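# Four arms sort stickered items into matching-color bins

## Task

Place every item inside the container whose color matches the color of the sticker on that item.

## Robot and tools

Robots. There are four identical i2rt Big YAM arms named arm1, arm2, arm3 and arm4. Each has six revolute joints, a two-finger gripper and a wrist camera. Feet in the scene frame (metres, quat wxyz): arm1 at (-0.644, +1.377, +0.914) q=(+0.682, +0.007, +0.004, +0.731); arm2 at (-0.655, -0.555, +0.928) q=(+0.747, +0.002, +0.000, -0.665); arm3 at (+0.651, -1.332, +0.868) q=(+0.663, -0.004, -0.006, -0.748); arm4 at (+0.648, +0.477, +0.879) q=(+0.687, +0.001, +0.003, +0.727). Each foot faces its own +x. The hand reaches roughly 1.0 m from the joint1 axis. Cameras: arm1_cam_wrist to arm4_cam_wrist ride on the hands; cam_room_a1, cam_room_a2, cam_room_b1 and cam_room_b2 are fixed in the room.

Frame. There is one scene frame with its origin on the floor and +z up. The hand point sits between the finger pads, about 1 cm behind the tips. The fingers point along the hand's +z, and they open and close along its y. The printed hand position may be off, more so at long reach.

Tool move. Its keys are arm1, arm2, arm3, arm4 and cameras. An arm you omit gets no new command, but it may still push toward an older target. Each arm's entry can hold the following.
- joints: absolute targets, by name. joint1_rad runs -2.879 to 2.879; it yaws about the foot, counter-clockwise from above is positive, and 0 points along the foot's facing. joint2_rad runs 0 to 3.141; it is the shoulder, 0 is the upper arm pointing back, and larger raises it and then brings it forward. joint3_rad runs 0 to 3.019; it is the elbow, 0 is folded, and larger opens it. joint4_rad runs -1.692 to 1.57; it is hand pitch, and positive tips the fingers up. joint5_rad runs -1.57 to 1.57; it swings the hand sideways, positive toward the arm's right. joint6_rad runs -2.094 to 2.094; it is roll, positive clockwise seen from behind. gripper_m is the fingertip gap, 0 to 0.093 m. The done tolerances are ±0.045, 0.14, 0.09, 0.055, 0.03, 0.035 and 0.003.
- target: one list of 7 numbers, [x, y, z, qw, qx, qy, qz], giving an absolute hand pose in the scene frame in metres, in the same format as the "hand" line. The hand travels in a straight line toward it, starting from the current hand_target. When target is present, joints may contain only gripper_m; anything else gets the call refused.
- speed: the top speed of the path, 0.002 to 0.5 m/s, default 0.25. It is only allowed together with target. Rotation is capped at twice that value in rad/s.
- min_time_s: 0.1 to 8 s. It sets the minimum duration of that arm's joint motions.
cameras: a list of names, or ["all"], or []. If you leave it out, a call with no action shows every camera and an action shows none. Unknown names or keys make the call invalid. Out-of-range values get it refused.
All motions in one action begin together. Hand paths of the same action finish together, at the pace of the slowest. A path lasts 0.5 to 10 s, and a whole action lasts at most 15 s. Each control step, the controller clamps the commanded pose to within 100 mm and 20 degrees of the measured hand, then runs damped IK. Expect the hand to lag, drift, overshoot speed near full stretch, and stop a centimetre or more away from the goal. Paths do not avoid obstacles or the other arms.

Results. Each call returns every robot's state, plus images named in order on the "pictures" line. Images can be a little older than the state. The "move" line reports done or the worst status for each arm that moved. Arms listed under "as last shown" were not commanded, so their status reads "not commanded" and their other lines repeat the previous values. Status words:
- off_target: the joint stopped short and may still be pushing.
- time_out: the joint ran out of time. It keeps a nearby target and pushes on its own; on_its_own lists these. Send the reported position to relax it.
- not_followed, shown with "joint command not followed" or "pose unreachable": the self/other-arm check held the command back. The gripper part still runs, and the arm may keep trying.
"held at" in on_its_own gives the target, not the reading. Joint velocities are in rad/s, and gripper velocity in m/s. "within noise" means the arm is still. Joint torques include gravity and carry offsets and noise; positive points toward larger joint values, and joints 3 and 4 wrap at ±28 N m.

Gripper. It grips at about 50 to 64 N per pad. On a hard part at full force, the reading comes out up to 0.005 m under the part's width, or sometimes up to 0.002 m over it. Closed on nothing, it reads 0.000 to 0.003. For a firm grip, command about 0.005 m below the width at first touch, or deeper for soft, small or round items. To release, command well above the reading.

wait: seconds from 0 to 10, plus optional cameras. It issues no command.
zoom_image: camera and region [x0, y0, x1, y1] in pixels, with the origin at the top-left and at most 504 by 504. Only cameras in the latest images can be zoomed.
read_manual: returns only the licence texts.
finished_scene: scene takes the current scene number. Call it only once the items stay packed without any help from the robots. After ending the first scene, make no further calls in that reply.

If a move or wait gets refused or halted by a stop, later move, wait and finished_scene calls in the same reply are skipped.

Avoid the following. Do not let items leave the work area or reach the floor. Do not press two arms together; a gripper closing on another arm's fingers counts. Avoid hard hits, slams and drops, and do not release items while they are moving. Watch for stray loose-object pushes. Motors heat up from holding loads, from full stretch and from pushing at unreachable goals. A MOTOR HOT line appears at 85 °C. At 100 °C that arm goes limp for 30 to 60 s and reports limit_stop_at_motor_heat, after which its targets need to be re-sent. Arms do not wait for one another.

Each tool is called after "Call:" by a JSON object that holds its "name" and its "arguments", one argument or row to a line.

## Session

Call:
{"name": "move", "arguments": {

}}

Scene clock: 0.00 s.
Joint torques (N m): no reading
Motor temperatures (°C): arm1=[20 23 26 23 21 21 21] | arm2=[23 24 25 22 22 20 23] | arm3=[24 23 24 23 24 23 23] | arm4=[22 21 23 22 24 21 24]
Heat: arm1: hottest joint3_rad 26 °C; arm2: hottest joint3_rad 25 °C; arm3: hottest joint1_rad 24 °C; arm4: hottest joint5_rad 24 °C.
Joint velocities: within noise
arm1.joint_positions: joint1_rad=+0.263 joint2_rad=+0.618 joint3_rad=+1.332 joint4_rad=-1.526 joint5_rad=+0.156 joint6_rad=+0.460 gripper_m=+0.09396
arm1.joint_status: not commanded
arm1.hand: x=-0.6788 y=+1.5838 z=+1.3925 quat_wxyz=(-0.203, +0.587, -0.716, -0.320) (m; scene frame)
arm1.hand_target: x=-0.6782 y=+1.5828 z=+1.4055 quat_wxyz=(-0.208, +0.582, -0.712, -0.334) (m; scene frame)
arm1.hand_status: not commanded
arm2.joint_positions: joint1_rad=+0.198 joint2_rad=+0.629 joint3_rad=+1.395 joint4_rad=-1.573 joint5_rad=-0.167 joint6_rad=+0.724 gripper_m=+0.09396
arm2.joint_status: not commanded
arm2.hand: x=-0.5668 y=-0.7391 z=+1.4233 quat_wxyz=(-0.378, -0.757, -0.533, +0.021) (m; scene frame)
arm2.hand_target: x=-0.5674 y=-0.7376 z=+1.4323 quat_wxyz=(-0.388, -0.753, -0.531, +0.025) (m; scene frame)
arm2.hand_status: not commanded
arm3.joint_positions: joint1_rad=-0.202 joint2_rad=+0.637 joint3_rad=+1.395 joint4_rad=-1.253 joint5_rad=-0.141 joint6_rad=+0.009 gripper_m=+0.09396
arm3.joint_status: not commanded
arm3.hand: x=+0.5932 y=-1.5705 z=+1.4269 quat_wxyz=(-0.354, -0.674, -0.524, +0.381) (m; scene frame)
arm3.hand_target: x=+0.5940 y=-1.5678 z=+1.4382 quat_wxyz=(-0.361, -0.668, -0.521, +0.391) (m; scene frame)
arm3.hand_status: not commanded
arm4.joint_positions: joint1_rad=+0.128 joint2_rad=+0.641 joint3_rad=+1.438 joint4_rad=-1.415 joint5_rad=-0.180 joint6_rad=-0.624 gripper_m=+0.09396
arm4.joint_status: not commanded
arm4.hand: x=+0.5789 y=+0.6954 z=+1.4214 quat_wxyz=(-0.341, +0.837, -0.292, -0.314) (m; scene frame)
arm4.hand_target: x=+0.5794 y=+0.6929 z=+1.4323 quat_wxyz=(-0.351, +0.831, -0.289, -0.319) (m; scene frame)
arm4.hand_status: not commanded
pictures: arm1_cam_wrist, arm2_cam_wrist, arm3_cam_wrist, arm4_cam_wrist, cam_room_a1, cam_room_a2, cam_room_b1, cam_room_b2
Images, in order (width x height): arm1_cam_wrist 672x504, arm2_cam_wrist 672x504, arm3_cam_wrist 672x504, arm4_cam_wrist 672x504, cam_room_a1 672x504, cam_room_a2 672x504, cam_room_b1 672x504, cam_room_b2 672x504.

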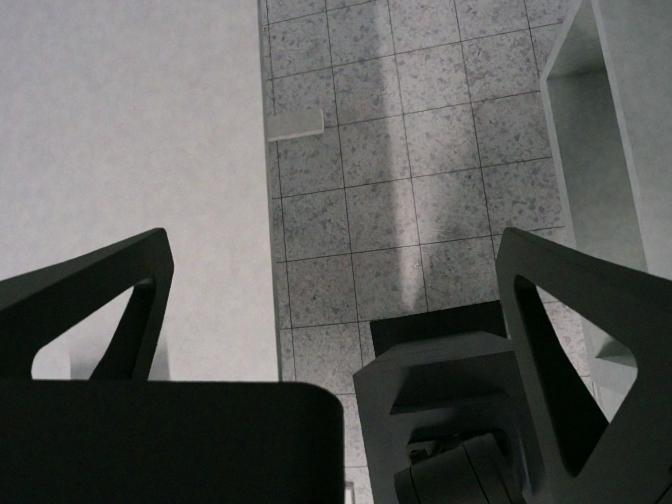

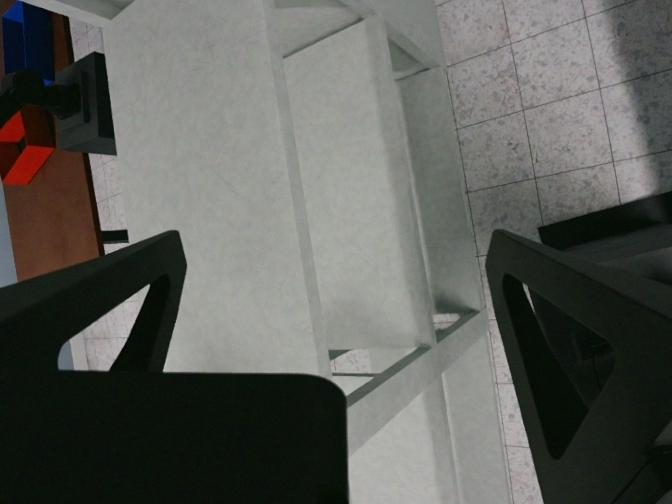

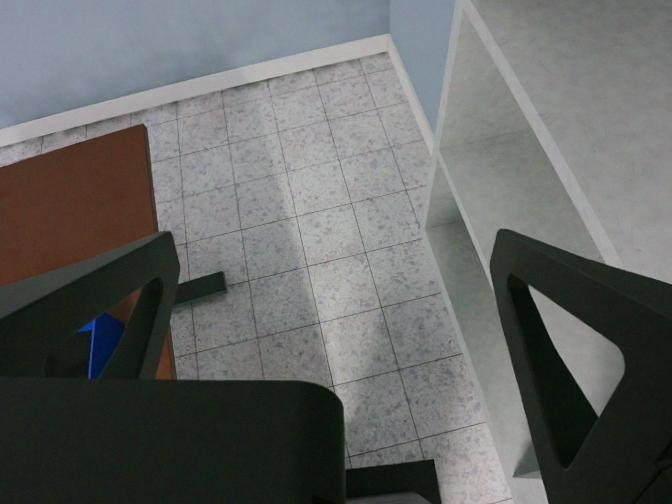

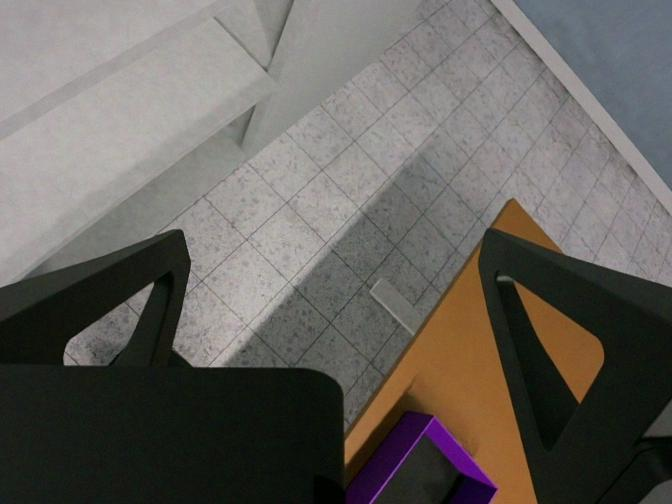

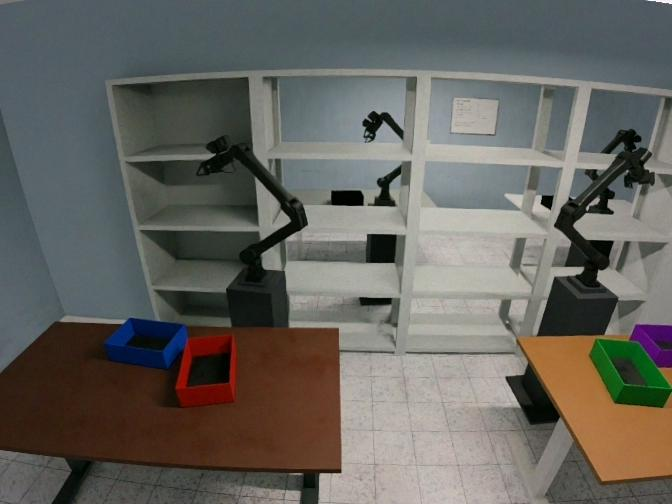

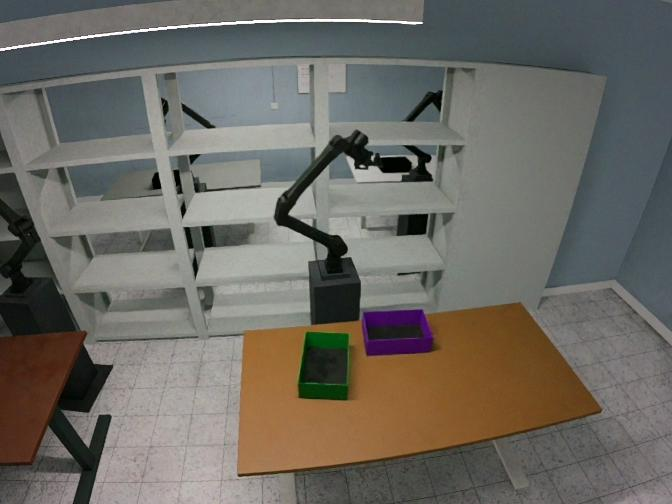

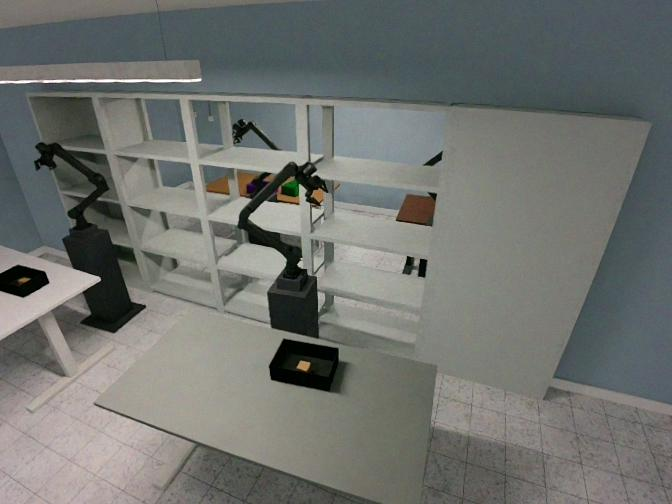

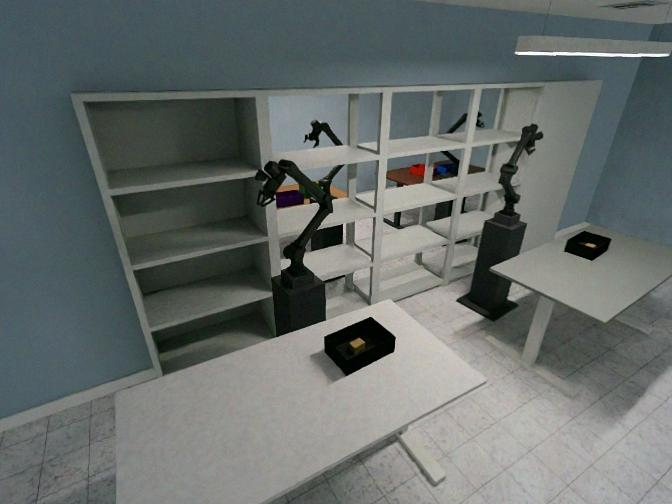

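Call:
{"name": "move", "arguments": {
  "arm1": {"joints":{"joint1_rad":1.5,"joint2_rad":1.45,"joint3_rad":1.766,"joint4_rad":-1.15,"joint5_rad":0,"joint6_rad":0},"min_time_s":2.5},
  "arm2": {"joints":{"joint1_rad":-1.687,"joint2_rad":1.45,"joint3_rad":1.766,"joint4_rad":-1.15,"joint5_rad":0,"joint6_rad":0},"min_time_s":2.5},
  "arm3": {"joints":{"joint1_rad":1.69,"joint2_rad":1.45,"joint3_rad":1.766,"joint4_rad":-1.15,"joint5_rad":0,"joint6_rad":0},"min_time_s":2.5},
  "arm4": {"joints":{"joint1_rad":-1.627,"joint2_rad":1.45,"joint3_rad":1.766,"joint4_rad":-1.15,"joint5_rad":0,"joint6_rad":0},"min_time_s":2.5},
  "cameras": ["arm1_cam_wrist","arm2_cam_wrist","arm3_cam_wrist","arm4_cam_wrist"]
}}

Scene clock: 11.23 s.
Joint torques (N m): arm1=[-2.61 -10.11 17.22 1.96 0.04 -0.11] | arm2=[1.44 -13.68 16.65 2.82 0.03 -0.08] | arm3=[0.5 -14.51 14.39 1.87 0.12 -0.11] | arm4=[1.26 -13.8 12.94 1.63 0.09 0.2]
Motor temperatures (°C): arm1=[20 23 28 23 21 21 21] | arm2=[23 24 27 22 22 20 23] | arm3=[24 23 25 23 24 23 23] | arm4=[22 21 26 22 24 21 24]
Heat: arm1: hottest joint3_rad 28 °C; arm2: hottest joint3_rad 27 °C; arm3: hottest joint3_rad 25 °C; arm4: hottest joint3_rad 26 °C.
move: arm1 done; arm2 done; arm3 done; arm4 done
Joint velocities: within noise
arm1.joint_positions: joint1_rad=+1.507 joint2_rad=+1.452 joint3_rad=+1.702 joint4_rad=-1.168 joint5_rad=+0.000 joint6_rad=+0.008 gripper_m=+0.09397
arm1.joint_status: all done
arm1.hand: x=-1.2023 y=+1.3738 z=+1.3345 quat_wxyz=(+0.001, +0.945, -0.001, -0.328) (m; scene frame)
arm1.hand_target: x=-1.2100 y=+1.3778 z=+1.3725 quat_wxyz=(-0.002, +0.930, -0.001, -0.367) (m; scene frame)
arm1.hand_status: not commanded
arm2.joint_positions: joint1_rad=-1.696 joint2_rad=+1.439 joint3_rad=+1.704 joint4_rad=-1.169 joint5_rad=-0.001 joint6_rad=+0.015 gripper_m=+0.09397
arm2.joint_status: all done
arm2.hand: x=-1.2171 y=-0.5520 z=+1.3474 quat_wxyz=(+0.000, -0.945, +0.010, +0.327) (m; scene frame)
arm2.hand_target: x=-1.2293 y=-0.5567 z=+1.3766 quat_wxyz=(+0.001, -0.933, -0.001, +0.359) (m; scene frame)
arm2.hand_status: not commanded
arm3.joint_positions: joint1_rad=+1.696 joint2_rad=+1.451 joint3_rad=+1.709 joint4_rad=-1.165 joint5_rad=-0.002 joint6_rad=+0.007 gripper_m=+0.09398
arm3.joint_status: all done
arm3.hand: x=+1.2166 y=-1.3235 z=+1.2851 quat_wxyz=(-0.327, +0.002, -0.945, +0.004) (m; scene frame)
arm3.hand_target: x=+1.2238 y=-1.3269 z=+1.3175 quat_wxyz=(-0.360, +0.002, -0.933, +0.007) (m; scene frame)
arm3.hand_status: not commanded
arm4.joint_positions: joint1_rad=-1.632 joint2_rad=+1.445 joint3_rad=+1.711 joint4_rad=-1.168 joint5_rad=-0.001 joint6_rad=-0.014 gripper_m=+0.09397
arm4.joint_status: all done
arm4.hand: x=+1.2138 y=+0.4755 z=+1.2973 quat_wxyz=(-0.326, +0.005, -0.945, +0.004) (m; scene frame)
arm4.hand_target: x=+1.2233 y=+0.4785 z=+1.3261 quat_wxyz=(-0.358, +0.001, -0.934, +0.002) (m; scene frame)
arm4.hand_status: not commanded
pictures: arm1_cam_wrist, arm2_cam_wrist, arm3_cam_wrist, arm4_cam_wrist
Images, in order (width x height): arm1_cam_wrist 672x504, arm2_cam_wrist 672x504, arm3_cam_wrist 672x504, arm4_cam_wrist 672x504.

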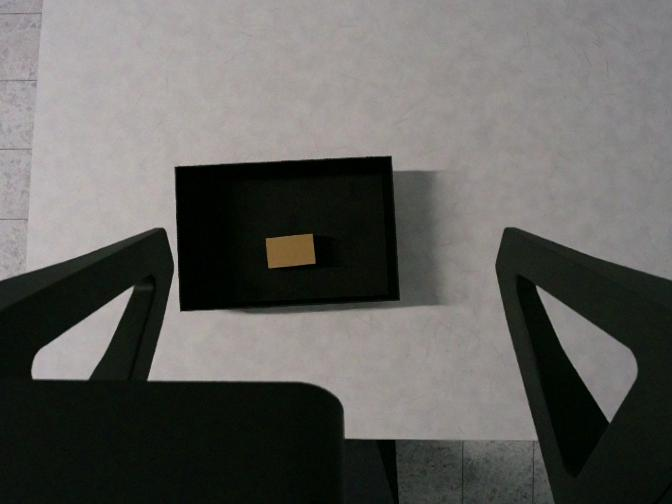

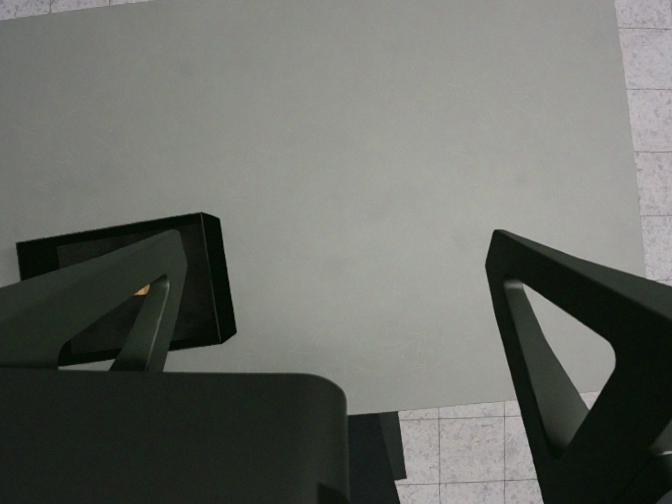

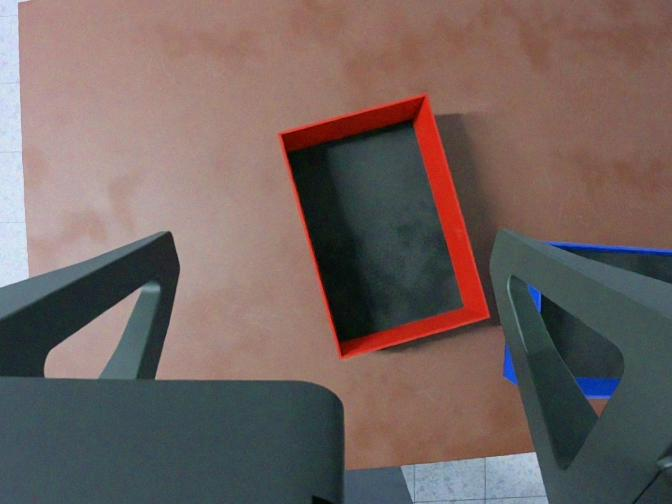

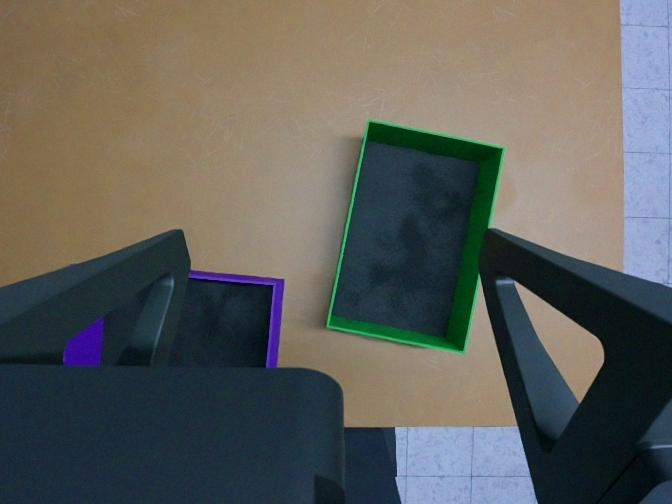

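Call:
{"name": "zoom_image", "arguments": {
  "camera": "arm1_cam_wrist",
  "region": [220, 200, 360, 300]
}}

Call:
{"name": "move", "arguments": {
  "arm2": {"joints":{"joint1_rad":-1.3},"min_time_s":1.5},
  "cameras": ["arm2_cam_wrist","cam_room_b1","cam_room_b2"]
}}

Scaled by 3.600.

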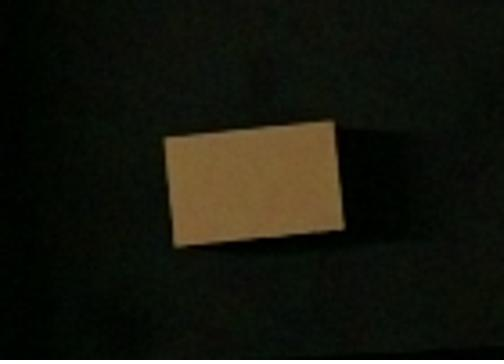

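Scene clock: 17.43 s.
Joint torques (N m): arm1=[-2.73 -10.99 17.18 2.19 0.03 -0.04] | arm2=[0.62 -13.57 16.64 2.8 0.03 -0.07] | arm3=[0.73 -14.68 14.38 1.91 0.12 -0.11] | arm4=[0.97 -14.15 13.09 1.68 0.12 0.19]
Motor temperatures (°C): arm1=[20 23 29 23 21 21 21] | arm2=[23 24 28 22 22 20 23] | arm3=[24 23 26 23 24 23 23] | arm4=[22 22 28 22 24 21 24]
Heat: arm1: hottest joint3_rad 29 °C; arm2: hottest joint3_rad 28 °C; arm3: hottest joint3_rad 26 °C; arm4: hottest joint3_rad 28 °C.
move: arm2 done
Joint velocities: within noise
arm1, arm3, arm4: as last shown
arm2.joint_positions: joint1_rad=-1.298 joint2_rad=+1.439 joint3_rad=+1.704 joint4_rad=-1.169 joint5_rad=-0.001 joint6_rad=+0.014 gripper_m=+0.09397
arm2.joint_status: all done
arm2.hand: x=-1.1752 y=-0.7696 z=+1.3468 quat_wxyz=(-0.065, -0.929, -0.177, +0.320) (m; scene frame)
arm2.hand_target: x=-1.1869 y=-0.7732 z=+1.3760 quat_wxyz=(-0.068, -0.916, -0.180, +0.352) (m; scene frame)
arm2.hand_status: not commanded
pictures: arm2_cam_wrist, cam_room_b1, cam_room_b2
Images, in order (width x height): arm2_cam_wrist 672x504, cam_room_b1 672x504, cam_room_b2 672x504.

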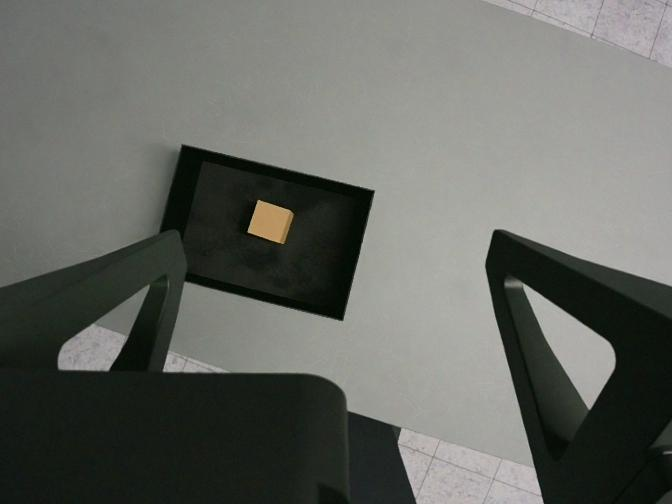

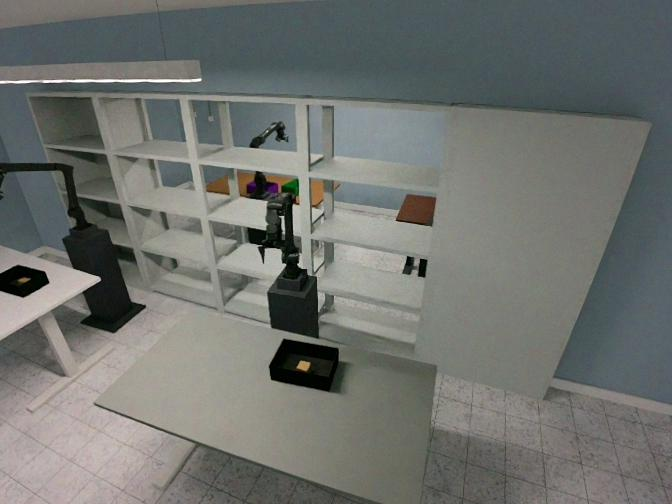

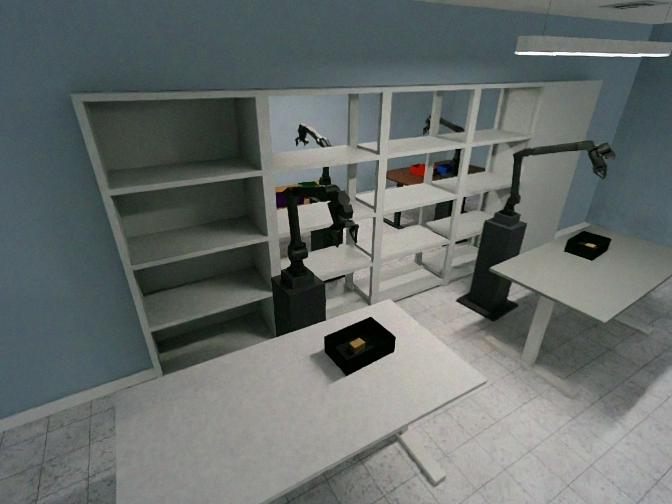

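Call:
{"name": "zoom_image", "arguments": {
  "camera": "cam_room_b2",
  "region": [320, 310, 400, 380]
}}

Call:
{"name": "zoom_image", "arguments": {
  "camera": "cam_room_b2",
  "region": [560, 225, 620, 265]
}}

Call:
{"name": "zoom_image", "arguments": {
  "camera": "cam_room_b1",
  "region": [265, 330, 345, 395]
}}

Call:
{"name": "zoom_image", "arguments": {
  "camera": "cam_room_b1",
  "region": [0, 255, 60, 305]
}}

Call:
{"name": "zoom_image", "arguments": {
  "camera": "arm2_cam_wrist",
  "region": [220, 180, 320, 260]
}}

Scaled by 6.300.

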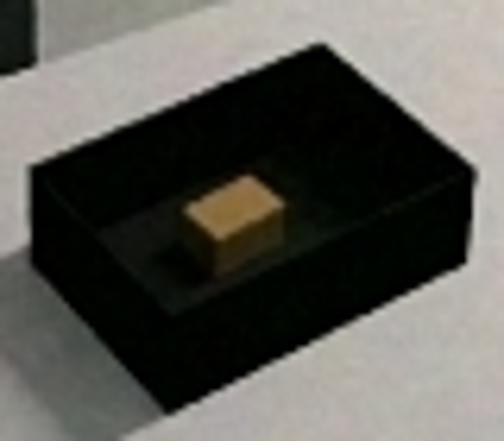

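Scaled by 8.400.

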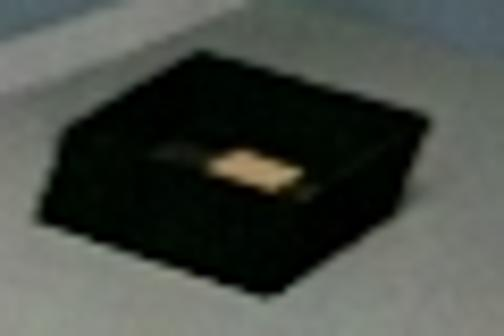

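Scaled by 6.300.

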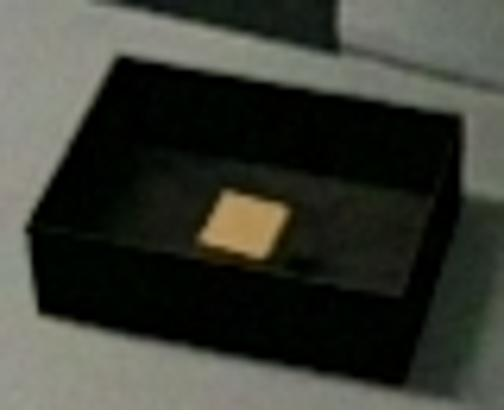

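Scaled by 8.400.

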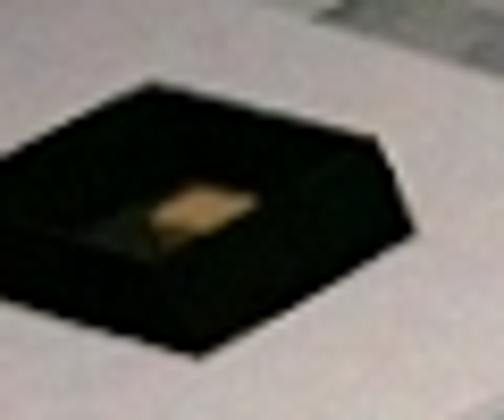

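Scaled by 5.040.

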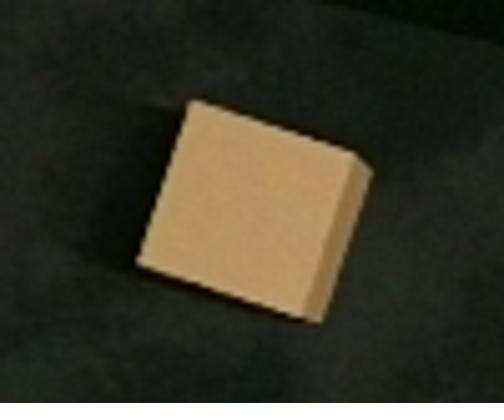

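Call:
{"name": "move", "arguments": {
  "arm1": {"target":[-1.205,1.30,0.95,0,0.676,0.737,0],"speed":0.3},
  "arm2": {"target":[-1.183,-0.896,0.95,0,0.999,0.046,0],"speed":0.3},
  "arm3": {"joints":{"joint2_rad":0.41,"joint3_rad":0.47,"joint4_rad":-0.154},"min_time_s":3},
  "arm4": {"joints":{"joint2_rad":0.41,"joint3_rad":0.47,"joint4_rad":-0.154},"min_time_s":3},
  "cameras": ["arm1_cam_wrist","arm2_cam_wrist"]
}}

Scene clock: 55.57 s.
Joint torques (N m): arm1=[-1.32 -15.15 11.11 0.77 0.01 -0.06] | arm2=[1.38 -20.6 14 0.14 -0.12 0.21] | arm3=[0.91 0.03 10.02 2.71 0.11 -0.12] | arm4=[1.14 -0.09 10.09 2.25 0.13 0.16]
Motor temperatures (°C): arm1=[20 24 34 23 21 21 21] | arm2=[23 25 33 22 22 20 23] | arm3=[24 23 30 23 24 23 23] | arm4=[22 23 37 22 24 21 24]
Heat: arm1: hottest joint3_rad 34 °C; arm2: hottest joint3_rad 33 °C; arm3: hottest joint3_rad 30 °C; arm4: hottest joint3_rad 37 °C.
move: arm1 off_target; arm2 off_target; arm3 done; arm4 done
Joint velocities: within noise
arm1.joint_positions: joint1_rad=+1.632 joint2_rad=+1.970 joint3_rad=+1.467 joint4_rad=-1.114 joint5_rad=-0.006 joint6_rad=-1.513 gripper_m=+0.09398
arm1.joint_status: not commanded
arm1.hand: x=-1.1932 y=+1.3046 z=+0.9434 quat_wxyz=(+0.011, +0.681, +0.732, +0.012) (m; scene frame)
arm1.hand_target: x=-1.2047 y=+1.2999 z=+0.9502 quat_wxyz=(+0.000, +0.676, +0.737, +0.000) (m; scene frame)
arm1.hand_status: off_target (0.014 m and 2.0 deg from the pose sent, 0.392 m and 100.7 deg at the start)
arm2.joint_positions: joint1_rad=-1.123 joint2_rad=+2.085 joint3_rad=+1.658 joint4_rad=-1.155 joint5_rad=+0.002 joint6_rad=+0.467 gripper_m=+0.09397
arm2.joint_status: not commanded
arm2.hand: x=-1.1726 y=-0.8826 z=+0.9467 quat_wxyz=(+0.005, -0.999, -0.049, -0.005) (m; scene frame)
arm2.hand_target: x=-1.1825 y=-0.8956 z=+0.9501 quat_wxyz=(+0.000, -0.999, -0.046, +0.000) (m; scene frame)
arm2.hand_status: off_target (0.017 m and 0.9 deg from the pose sent, 0.417 m and 41.3 deg at the start)
arm3.joint_positions: joint1_rad=+1.696 joint2_rad=+0.414 joint3_rad=+0.474 joint4_rad=-0.173 joint5_rad=-0.002 joint6_rad=+0.007 gripper_m=+0.09398
arm3.joint_status: all done
arm3.hand: x=+0.9808 y=-1.3256 z=+1.2077 quat_wxyz=(-0.666, +0.004, -0.746, +0.001) (m; scene frame)
arm3.hand_target: x=+0.9804 y=-1.3279 z=+1.2113 quat_wxyz=(-0.674, +0.004, -0.739, +0.006) (m; scene frame)
arm3.hand_status: not commanded
arm4.joint_positions: joint1_rad=-1.632 joint2_rad=+0.417 joint3_rad=+0.466 joint4_rad=-0.175 joint5_rad=-0.001 joint6_rad=-0.014 gripper_m=+0.09397
arm4.joint_status: all done
arm4.hand: x=+0.9803 y=+0.4764 z=+1.2111 quat_wxyz=(-0.659, +0.005, -0.752, +0.007) (m; scene frame)
arm4.hand_target: x=+0.9794 y=+0.4781 z=+1.2208 quat_wxyz=(-0.671, +0.001, -0.741, +0.001) (m; scene frame)
arm4.hand_status: not commanded
pictures: arm1_cam_wrist, arm2_cam_wrist
Images, in order (width x height): arm1_cam_wrist 672x504, arm2_cam_wrist 672x504.

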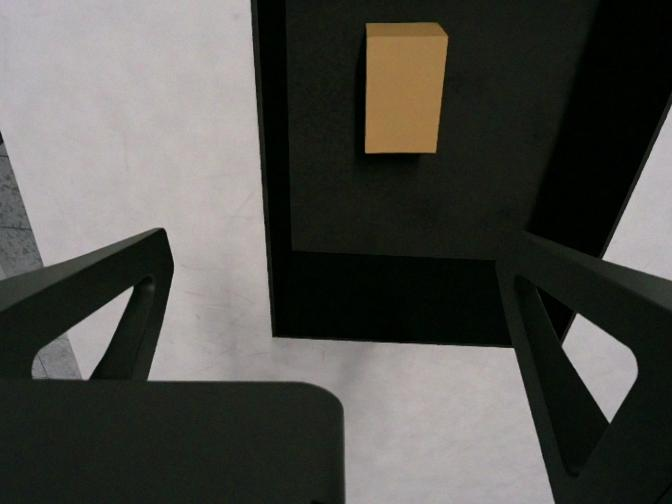

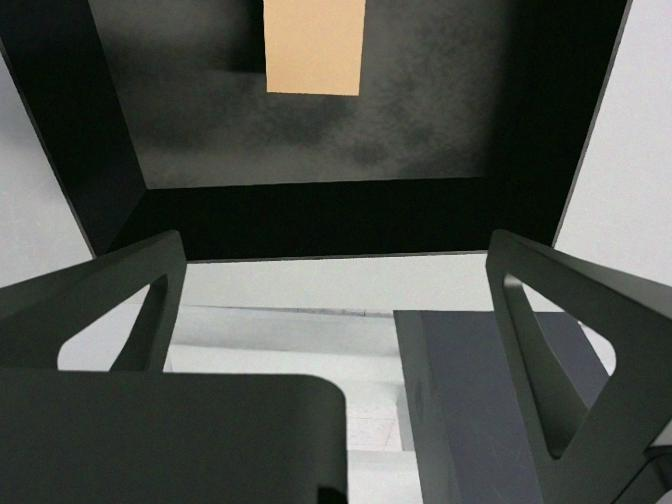

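Call:
{"name": "move", "arguments": {
  "arm1": {"target":[-1.241,1.309,0.84,0,0.676,0.737,0],"speed":0.2},
  "arm2": {"target":[-1.202,-0.907,0.85,0,0.999,0.046,0],"speed":0.2},
  "cameras": ["arm1_cam_wrist","arm2_cam_wrist"]
}}

Scene clock: 70.80 s.
Joint torques (N m): arm1=[-2.14 -17.96 11.96 0.53 -0.02 -0.05] | arm2=[1.26 -22.42 12.81 1.07 -0.13 0.2] | arm3=[0.91 0.38 10.03 2.66 0.1 -0.11] | arm4=[1.26 0.09 10 2.14 0.12 0.15]
Motor temperatures (°C): arm1=[20 25 34 23 21 21 21] | arm2=[23 25 34 22 22 20 23] | arm3=[24 23 30 23 24 23 23] | arm4=[22 22 37 22 24 21 24]
Heat: arm1: hottest joint3_rad 34 °C; arm2: hottest joint3_rad 34 °C; arm3: hottest joint3_rad 30 °C; arm4: hottest joint3_rad 37 °C.
move: arm1 off_target; arm2 off_target
Joint velocities: within noise
arm1.joint_positions: joint1_rad=+1.627 joint2_rad=+2.202 joint3_rad=+1.501 joint4_rad=-0.944 joint5_rad=-0.005 joint6_rad=-1.535 gripper_m=+0.09398
arm1.joint_status: not commanded
arm1.hand: x=-1.2141 y=+1.3060 z=+0.8252 quat_wxyz=(+0.019, +0.675, +0.737, +0.022) (m; scene frame)
arm1.hand_target: x=-1.2400 y=+1.3094 z=+0.8409 quat_wxyz=(+0.000, +0.676, +0.737, +0.000) (m; scene frame)
arm1.hand_status: off_target (0.031 m and 3.4 deg from the pose sent, 0.114 m and 2.0 deg at the start)
arm2.joint_positions: joint1_rad=-1.123 joint2_rad=+2.269 joint3_rad=+1.696 joint4_rad=-1.034 joint5_rad=+0.002 joint6_rad=+0.467 gripper_m=+0.09397
arm2.joint_status: not commanded
arm2.hand: x=-1.1869 y=-0.8915 z=+0.8479 quat_wxyz=(+0.011, -0.999, -0.049, -0.016) (m; scene frame)
arm2.hand_target: x=-1.2013 y=-0.9065 z=+0.8507 quat_wxyz=(+0.000, -0.999, -0.046, +0.000) (m; scene frame)
arm2.hand_status: off_target (0.022 m and 2.3 deg from the pose sent, 0.104 m and 0.9 deg at the start)
arm3, arm4: as last shown
pictures: arm1_cam_wrist, arm2_cam_wrist
Images, in order (width x height): arm1_cam_wrist 672x504, arm2_cam_wrist 672x504.

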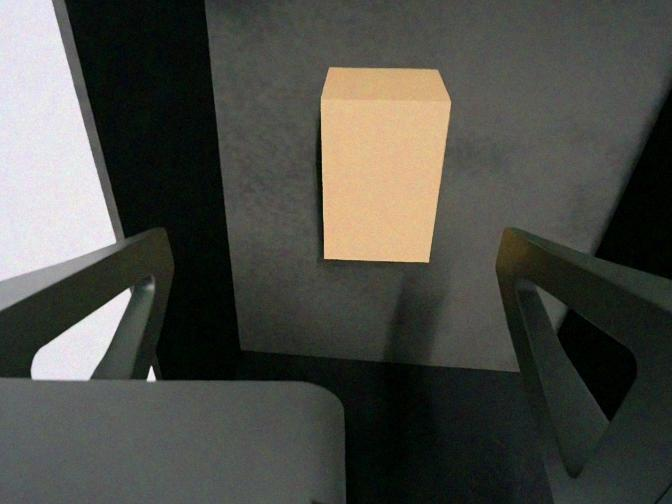

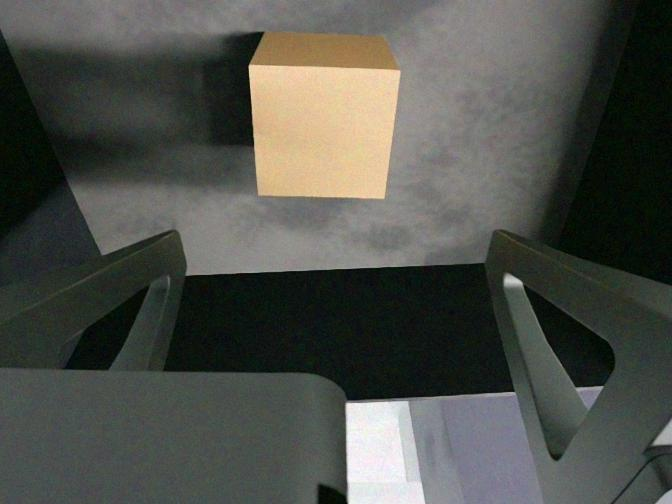

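Call:
{"name": "move", "arguments": {
  "arm1": {"target":[-1.256,1.314,0.774,0,0.676,0.737,0],"speed":0.12},
  "arm2": {"target":[-1.211,-0.911,0.762,0,0.999,0.046,0],"speed":0.12},
  "cameras": ["arm1_cam_wrist","arm2_cam_wrist"]
}}

Scene clock: 86.67 s.
Joint torques (N m): arm1=[-2.73 -17.08 11.45 0.75 -0.02 -0.02] | arm2=[1.14 -22.36 12.04 1.11 -0.11 0.18] | arm3=[0.79 0.15 10.03 2.66 0.1 -0.11] | arm4=[1.2 -0.32 10.15 2.14 0.14 0.13]
Motor temperatures (°C): arm1=[20 25 34 23 21 21 21] | arm2=[23 26 35 22 22 20 23] | arm3=[24 23 30 23 24 23 23] | arm4=[22 22 37 22 24 21 24]
Heat: arm1: hottest joint3_rad 34 °C; arm2: hottest joint3_rad 35 °C; arm3: hottest joint3_rad 30 °C; arm4: hottest joint3_rad 37 °C.
move: arm1 off_target; arm2 off_target
Joint velocities: within noise
arm1.joint_positions: joint1_rad=+1.616 joint2_rad=+2.328 joint3_rad=+1.555 joint4_rad=-0.859 joint5_rad=-0.005 joint6_rad=-1.546 gripper_m=+0.09398
arm1.joint_status: not commanded
arm1.hand: x=-1.2319 y=+1.3101 z=+0.7681 quat_wxyz=(+0.015, +0.675, +0.738, +0.017) (m; scene frame)
arm1.hand_target: x=-1.2552 y=+1.3143 z=+0.7749 quat_wxyz=(+0.000, +0.676, +0.737, +0.000) (m; scene frame)
arm1.hand_status: off_target (0.025 m and 2.6 deg from the pose sent, 0.067 m and 3.4 deg at the start)
arm2.joint_positions: joint1_rad=-1.123 joint2_rad=+2.423 joint3_rad=+1.746 joint4_rad=-0.919 joint5_rad=+0.002 joint6_rad=+0.467 gripper_m=+0.09397
arm2.joint_status: not commanded
arm2.hand: x=-1.1984 y=-0.8987 z=+0.7677 quat_wxyz=(+0.008, -0.999, -0.049, -0.011) (m; scene frame)
arm2.hand_target: x=-1.2104 y=-0.9105 z=+0.7626 quat_wxyz=(+0.000, -0.999, -0.046, +0.000) (m; scene frame)
arm2.hand_status: off_target (0.019 m and 1.6 deg from the pose sent, 0.091 m and 2.3 deg at the start)
arm3, arm4: as last shown
pictures: arm1_cam_wrist, arm2_cam_wrist
Images, in order (width x height): arm1_cam_wrist 672x504, arm2_cam_wrist 672x504.

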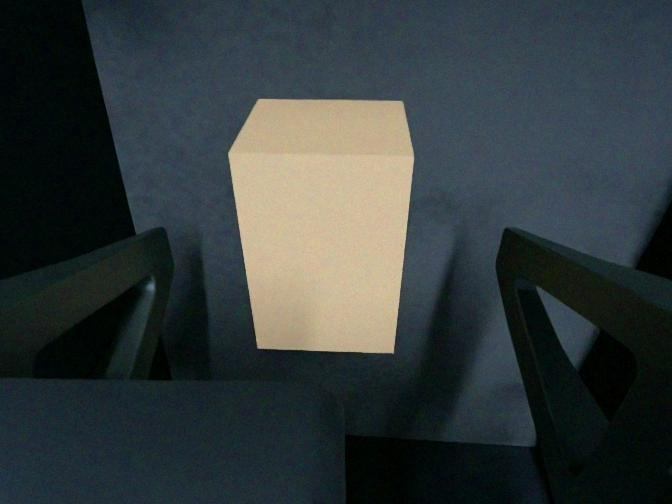

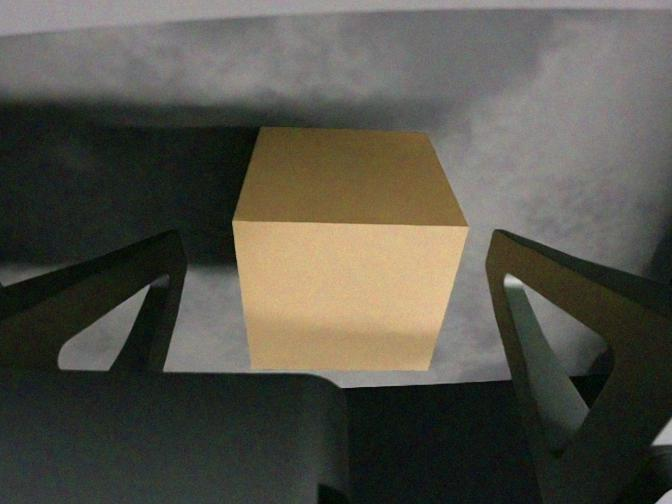

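Call:
{"name": "move", "arguments": {
  "arm1": {"target":[-1.255,1.315,0.753,0,0.676,0.737,0],"speed":0.08},
  "arm2": {"target":[-1.210,-0.910,0.752,0,0.999,0.046,0],"speed":0.08}
}}

Call:
{"name": "move", "arguments": {
  "arm1": {"joints":{"gripper_m":0.025}},
  "arm2": {"joints":{"gripper_m":0.035}}
}}

Call:
{"name": "move", "arguments": {
  "arm1": {"target":[-1.225,1.31,1.0,0,0.676,0.737,0],"speed":0.15},
  "arm2": {"target":[-1.19,-0.90,1.0,0,0.999,0.046,0],"speed":0.15},
  "cameras": ["arm1_cam_wrist","arm2_cam_wrist","cam_room_b1","cam_room_b2"]
}}

Scene clock: 93.67 s.
Joint torques (N m): arm1=[-2.37 -16.32 11.15 0.65 0.01 -0.08] | arm2=[1.14 -21.42 11.81 1.21 -0.11 0.18] | arm3=[0.85 0.09 10 2.63 0.11 -0.11] | arm4=[1.49 -0.44 10.09 2.17 0.11 0.15]
Motor temperatures (°C): arm1=[20 25 34 23 21 21 21] | arm2=[23 26 36 22 22 20 23] | arm3=[24 23 29 23 24 23 23] | arm4=[22 22 37 22 24 21 24]
Heat: arm1: hottest joint3_rad 34 °C; arm2: hottest joint3_rad 36 °C; arm3: hottest joint3_rad 29 °C; arm4: hottest joint3_rad 37 °C.
move: arm1 off_target; arm2 off_target
Joint velocities: within noise
arm1.joint_positions: joint1_rad=+1.616 joint2_rad=+2.361 joint3_rad=+1.556 joint4_rad=-0.825 joint5_rad=-0.005 joint6_rad=-1.547 gripper_m=+0.09398
arm1.joint_status: not commanded
arm1.hand: x=-1.2312 y=+1.3103 z=+0.7487 quat_wxyz=(+0.015, +0.674, +0.738, +0.016) (m; scene frame)
arm1.hand_target: x=-1.2540 y=+1.3152 z=+0.7537 quat_wxyz=(+0.000, +0.676, +0.737, +0.000) (m; scene frame)
arm1.hand_status: off_target (0.025 m and 2.5 deg from the pose sent, 0.028 m and 2.6 deg at the start)
arm2.joint_positions: joint1_rad=-1.123 joint2_rad=+2.426 joint3_rad=+1.746 joint4_rad=-0.902 joint5_rad=+0.002 joint6_rad=+0.467 gripper_m=+0.09397
arm2.joint_status: not commanded
arm2.hand: x=-1.2011 y=-0.9004 z=+0.7655 quat_wxyz=(+0.005, -0.999, -0.049, -0.005) (m; scene frame)
arm2.hand_target: x=-1.2094 y=-0.9095 z=+0.7526 quat_wxyz=(+0.000, -0.999, -0.046, +0.000) (m; scene frame)
arm2.hand_status: off_target (0.019 m and 0.9 deg from the pose sent, 0.023 m and 1.7 deg at the start)
arm3, arm4: as last shown
pictures: none

Scene clock: 94.33 s.
Joint torques (N m): arm1=[-2.49 -16.85 11.26 0.72 0.01 -0.06] | arm2=[1.08 -21.6 11.79 1.14 -0.07 0.17] | arm3=[0.79 0.21 10.03 2.66 0.12 -0.12] | arm4=[1.73 0.26 10.13 2.18 0.14 0.18]
Motor temperatures (°C): arm1=[20 25 34 23 21 21 21] | arm2=[23 26 36 22 22 20 23] | arm3=[24 23 29 23 24 23 23] | arm4=[22 22 37 22 24 21 24]
Heat: arm1: hottest joint3_rad 34 °C; arm2: hottest joint3_rad 36 °C; arm3: hottest joint3_rad 29 °C; arm4: hottest joint3_rad 37 °C.
move: arm1 off_target; arm2 off_target
Joint velocities: within noise
arm1.joint_positions: joint1_rad=+1.616 joint2_rad=+2.361 joint3_rad=+1.557 joint4_rad=-0.823 joint5_rad=-0.005 joint6_rad=-1.547 gripper_m=+0.04400
arm1.joint_status: gripper_m off_target (ended at +0.04403, target +0.02500)
arm1.hand: x=-1.2323 y=+1.3101 z=+0.7491 quat_wxyz=(+0.014, +0.674, +0.738, +0.015) (m; scene frame)
arm1.hand_target: x=-1.2541 y=+1.3152 z=+0.7538 quat_wxyz=(+0.000, +0.676, +0.737, +0.000) (m; scene frame)
arm1.hand_status: not commanded
arm2.joint_positions: joint1_rad=-1.123 joint2_rad=+2.426 joint3_rad=+1.746 joint4_rad=-0.901 joint5_rad=+0.000 joint6_rad=+0.467 gripper_m=+0.05324
arm2.joint_status: gripper_m off_target (ended at +0.05326, target +0.03500)
arm2.hand: x=-1.2012 y=-0.9006 z=+0.7655 quat_wxyz=(+0.004, -0.999, -0.049, -0.005) (m; scene frame)
arm2.hand_target: x=-1.2093 y=-0.9095 z=+0.7526 quat_wxyz=(+0.000, -0.999, -0.046, +0.000) (m; scene frame)
arm2.hand_status: not commanded
arm3, arm4: as last shown
pictures: none

Scene clock: 96.57 s.
Joint torques (N m): arm1=[-1.85 -17.9 14.45 -0.12 -0.08 0.1] | arm2=[1.49 -24.12 14.35 0.02 -0.09 0.2] | arm3=[0.91 0.09 10 2.69 0.11 -0.12] | arm4=[1.2 -0.21 9.98 2.24 0.09 0.18]
Motor temperatures (°C): arm1=[20 25 34 23 21 21 21] | arm2=[23 26 35 22 22 20 23] | arm3=[24 23 29 23 24 23 23] | arm4=[22 22 37 22 24 21 24]
Heat: arm1: hottest joint3_rad 34 °C; arm2: hottest joint3_rad 35 °C; arm3: hottest joint3_rad 29 °C; arm4: hottest joint3_rad 37 °C.
move: arm1 off_target; arm2 off_target
Joint velocities: within noise
arm1.joint_positions: joint1_rad=+1.616 joint2_rad=+1.982 joint3_rad=+1.563 joint4_rad=-1.230 joint5_rad=-0.005 joint6_rad=-1.547 gripper_m=+0.04401
arm1.joint_status: not commanded
arm1.hand: x=-1.2043 y=+1.3124 z=+0.9705 quat_wxyz=(+0.021, +0.674, +0.738, +0.023) (m; scene frame)
arm1.hand_target: x=-1.2235 y=+1.3101 z=+1.0004 quat_wxyz=(+0.000, +0.676, +0.737, +0.000) (m; scene frame)
arm1.hand_status: off_target (0.036 m and 3.6 deg from the pose sent, 0.251 m and 2.3 deg at the start)
arm2.joint_positions: joint1_rad=-1.123 joint2_rad=+2.093 joint3_rad=+1.751 joint4_rad=-1.275 joint5_rad=+0.000 joint6_rad=+0.467 gripper_m=+0.05324
arm2.joint_status: not commanded
arm2.hand: x=-1.1773 y=-0.8859 z=+0.9752 quat_wxyz=(+0.013, -0.998, -0.049, -0.021) (m; scene frame)
arm2.hand_target: x=-1.1890 y=-0.8992 z=+1.0002 quat_wxyz=(+0.000, -0.999, -0.046, +0.000) (m; scene frame)
arm2.hand_status: off_target (0.031 m and 2.9 deg from the pose sent, 0.235 m and 0.9 deg at the start)
arm3, arm4: as last shown
pictures: arm1_cam_wrist, arm2_cam_wrist, cam_room_b1, cam_room_b2
Images, in order (width x height): arm1_cam_wrist 672x504, arm2_cam_wrist 672x504, cam_room_b1 672x504, cam_room_b2 672x504.

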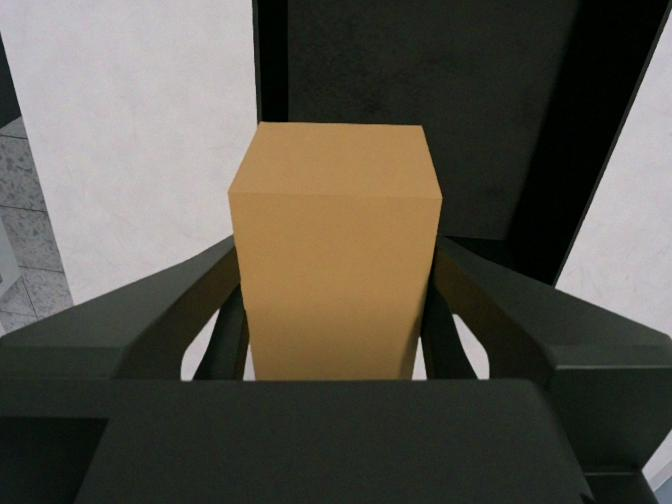

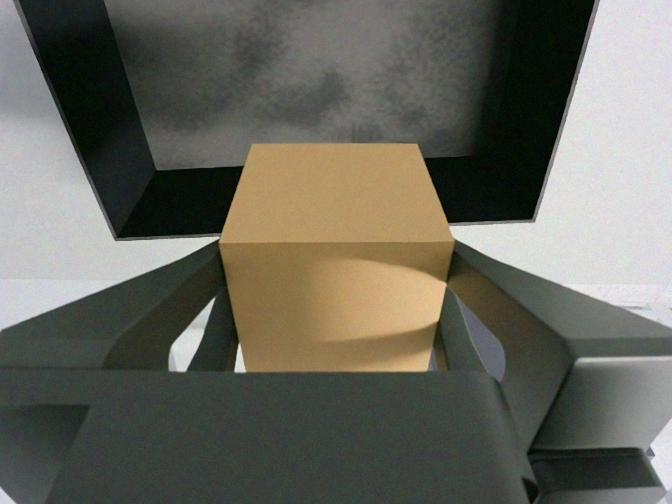

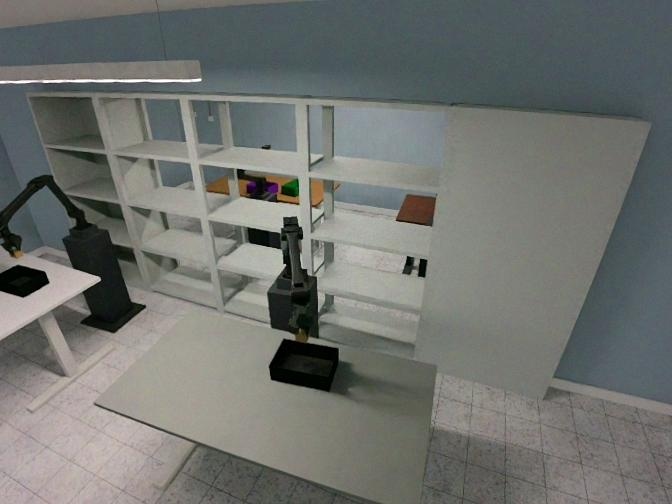

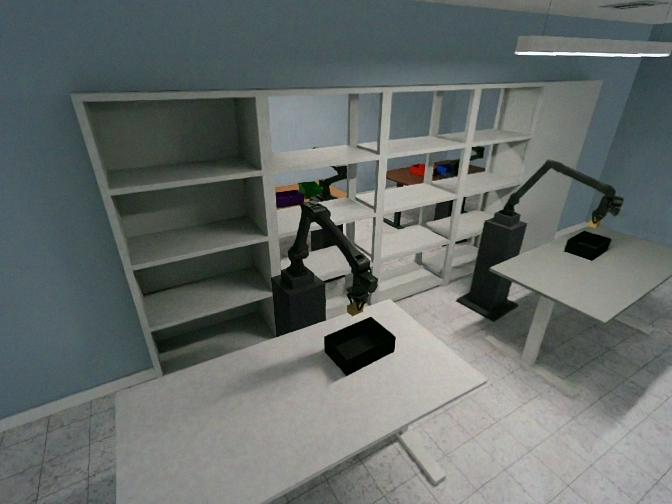

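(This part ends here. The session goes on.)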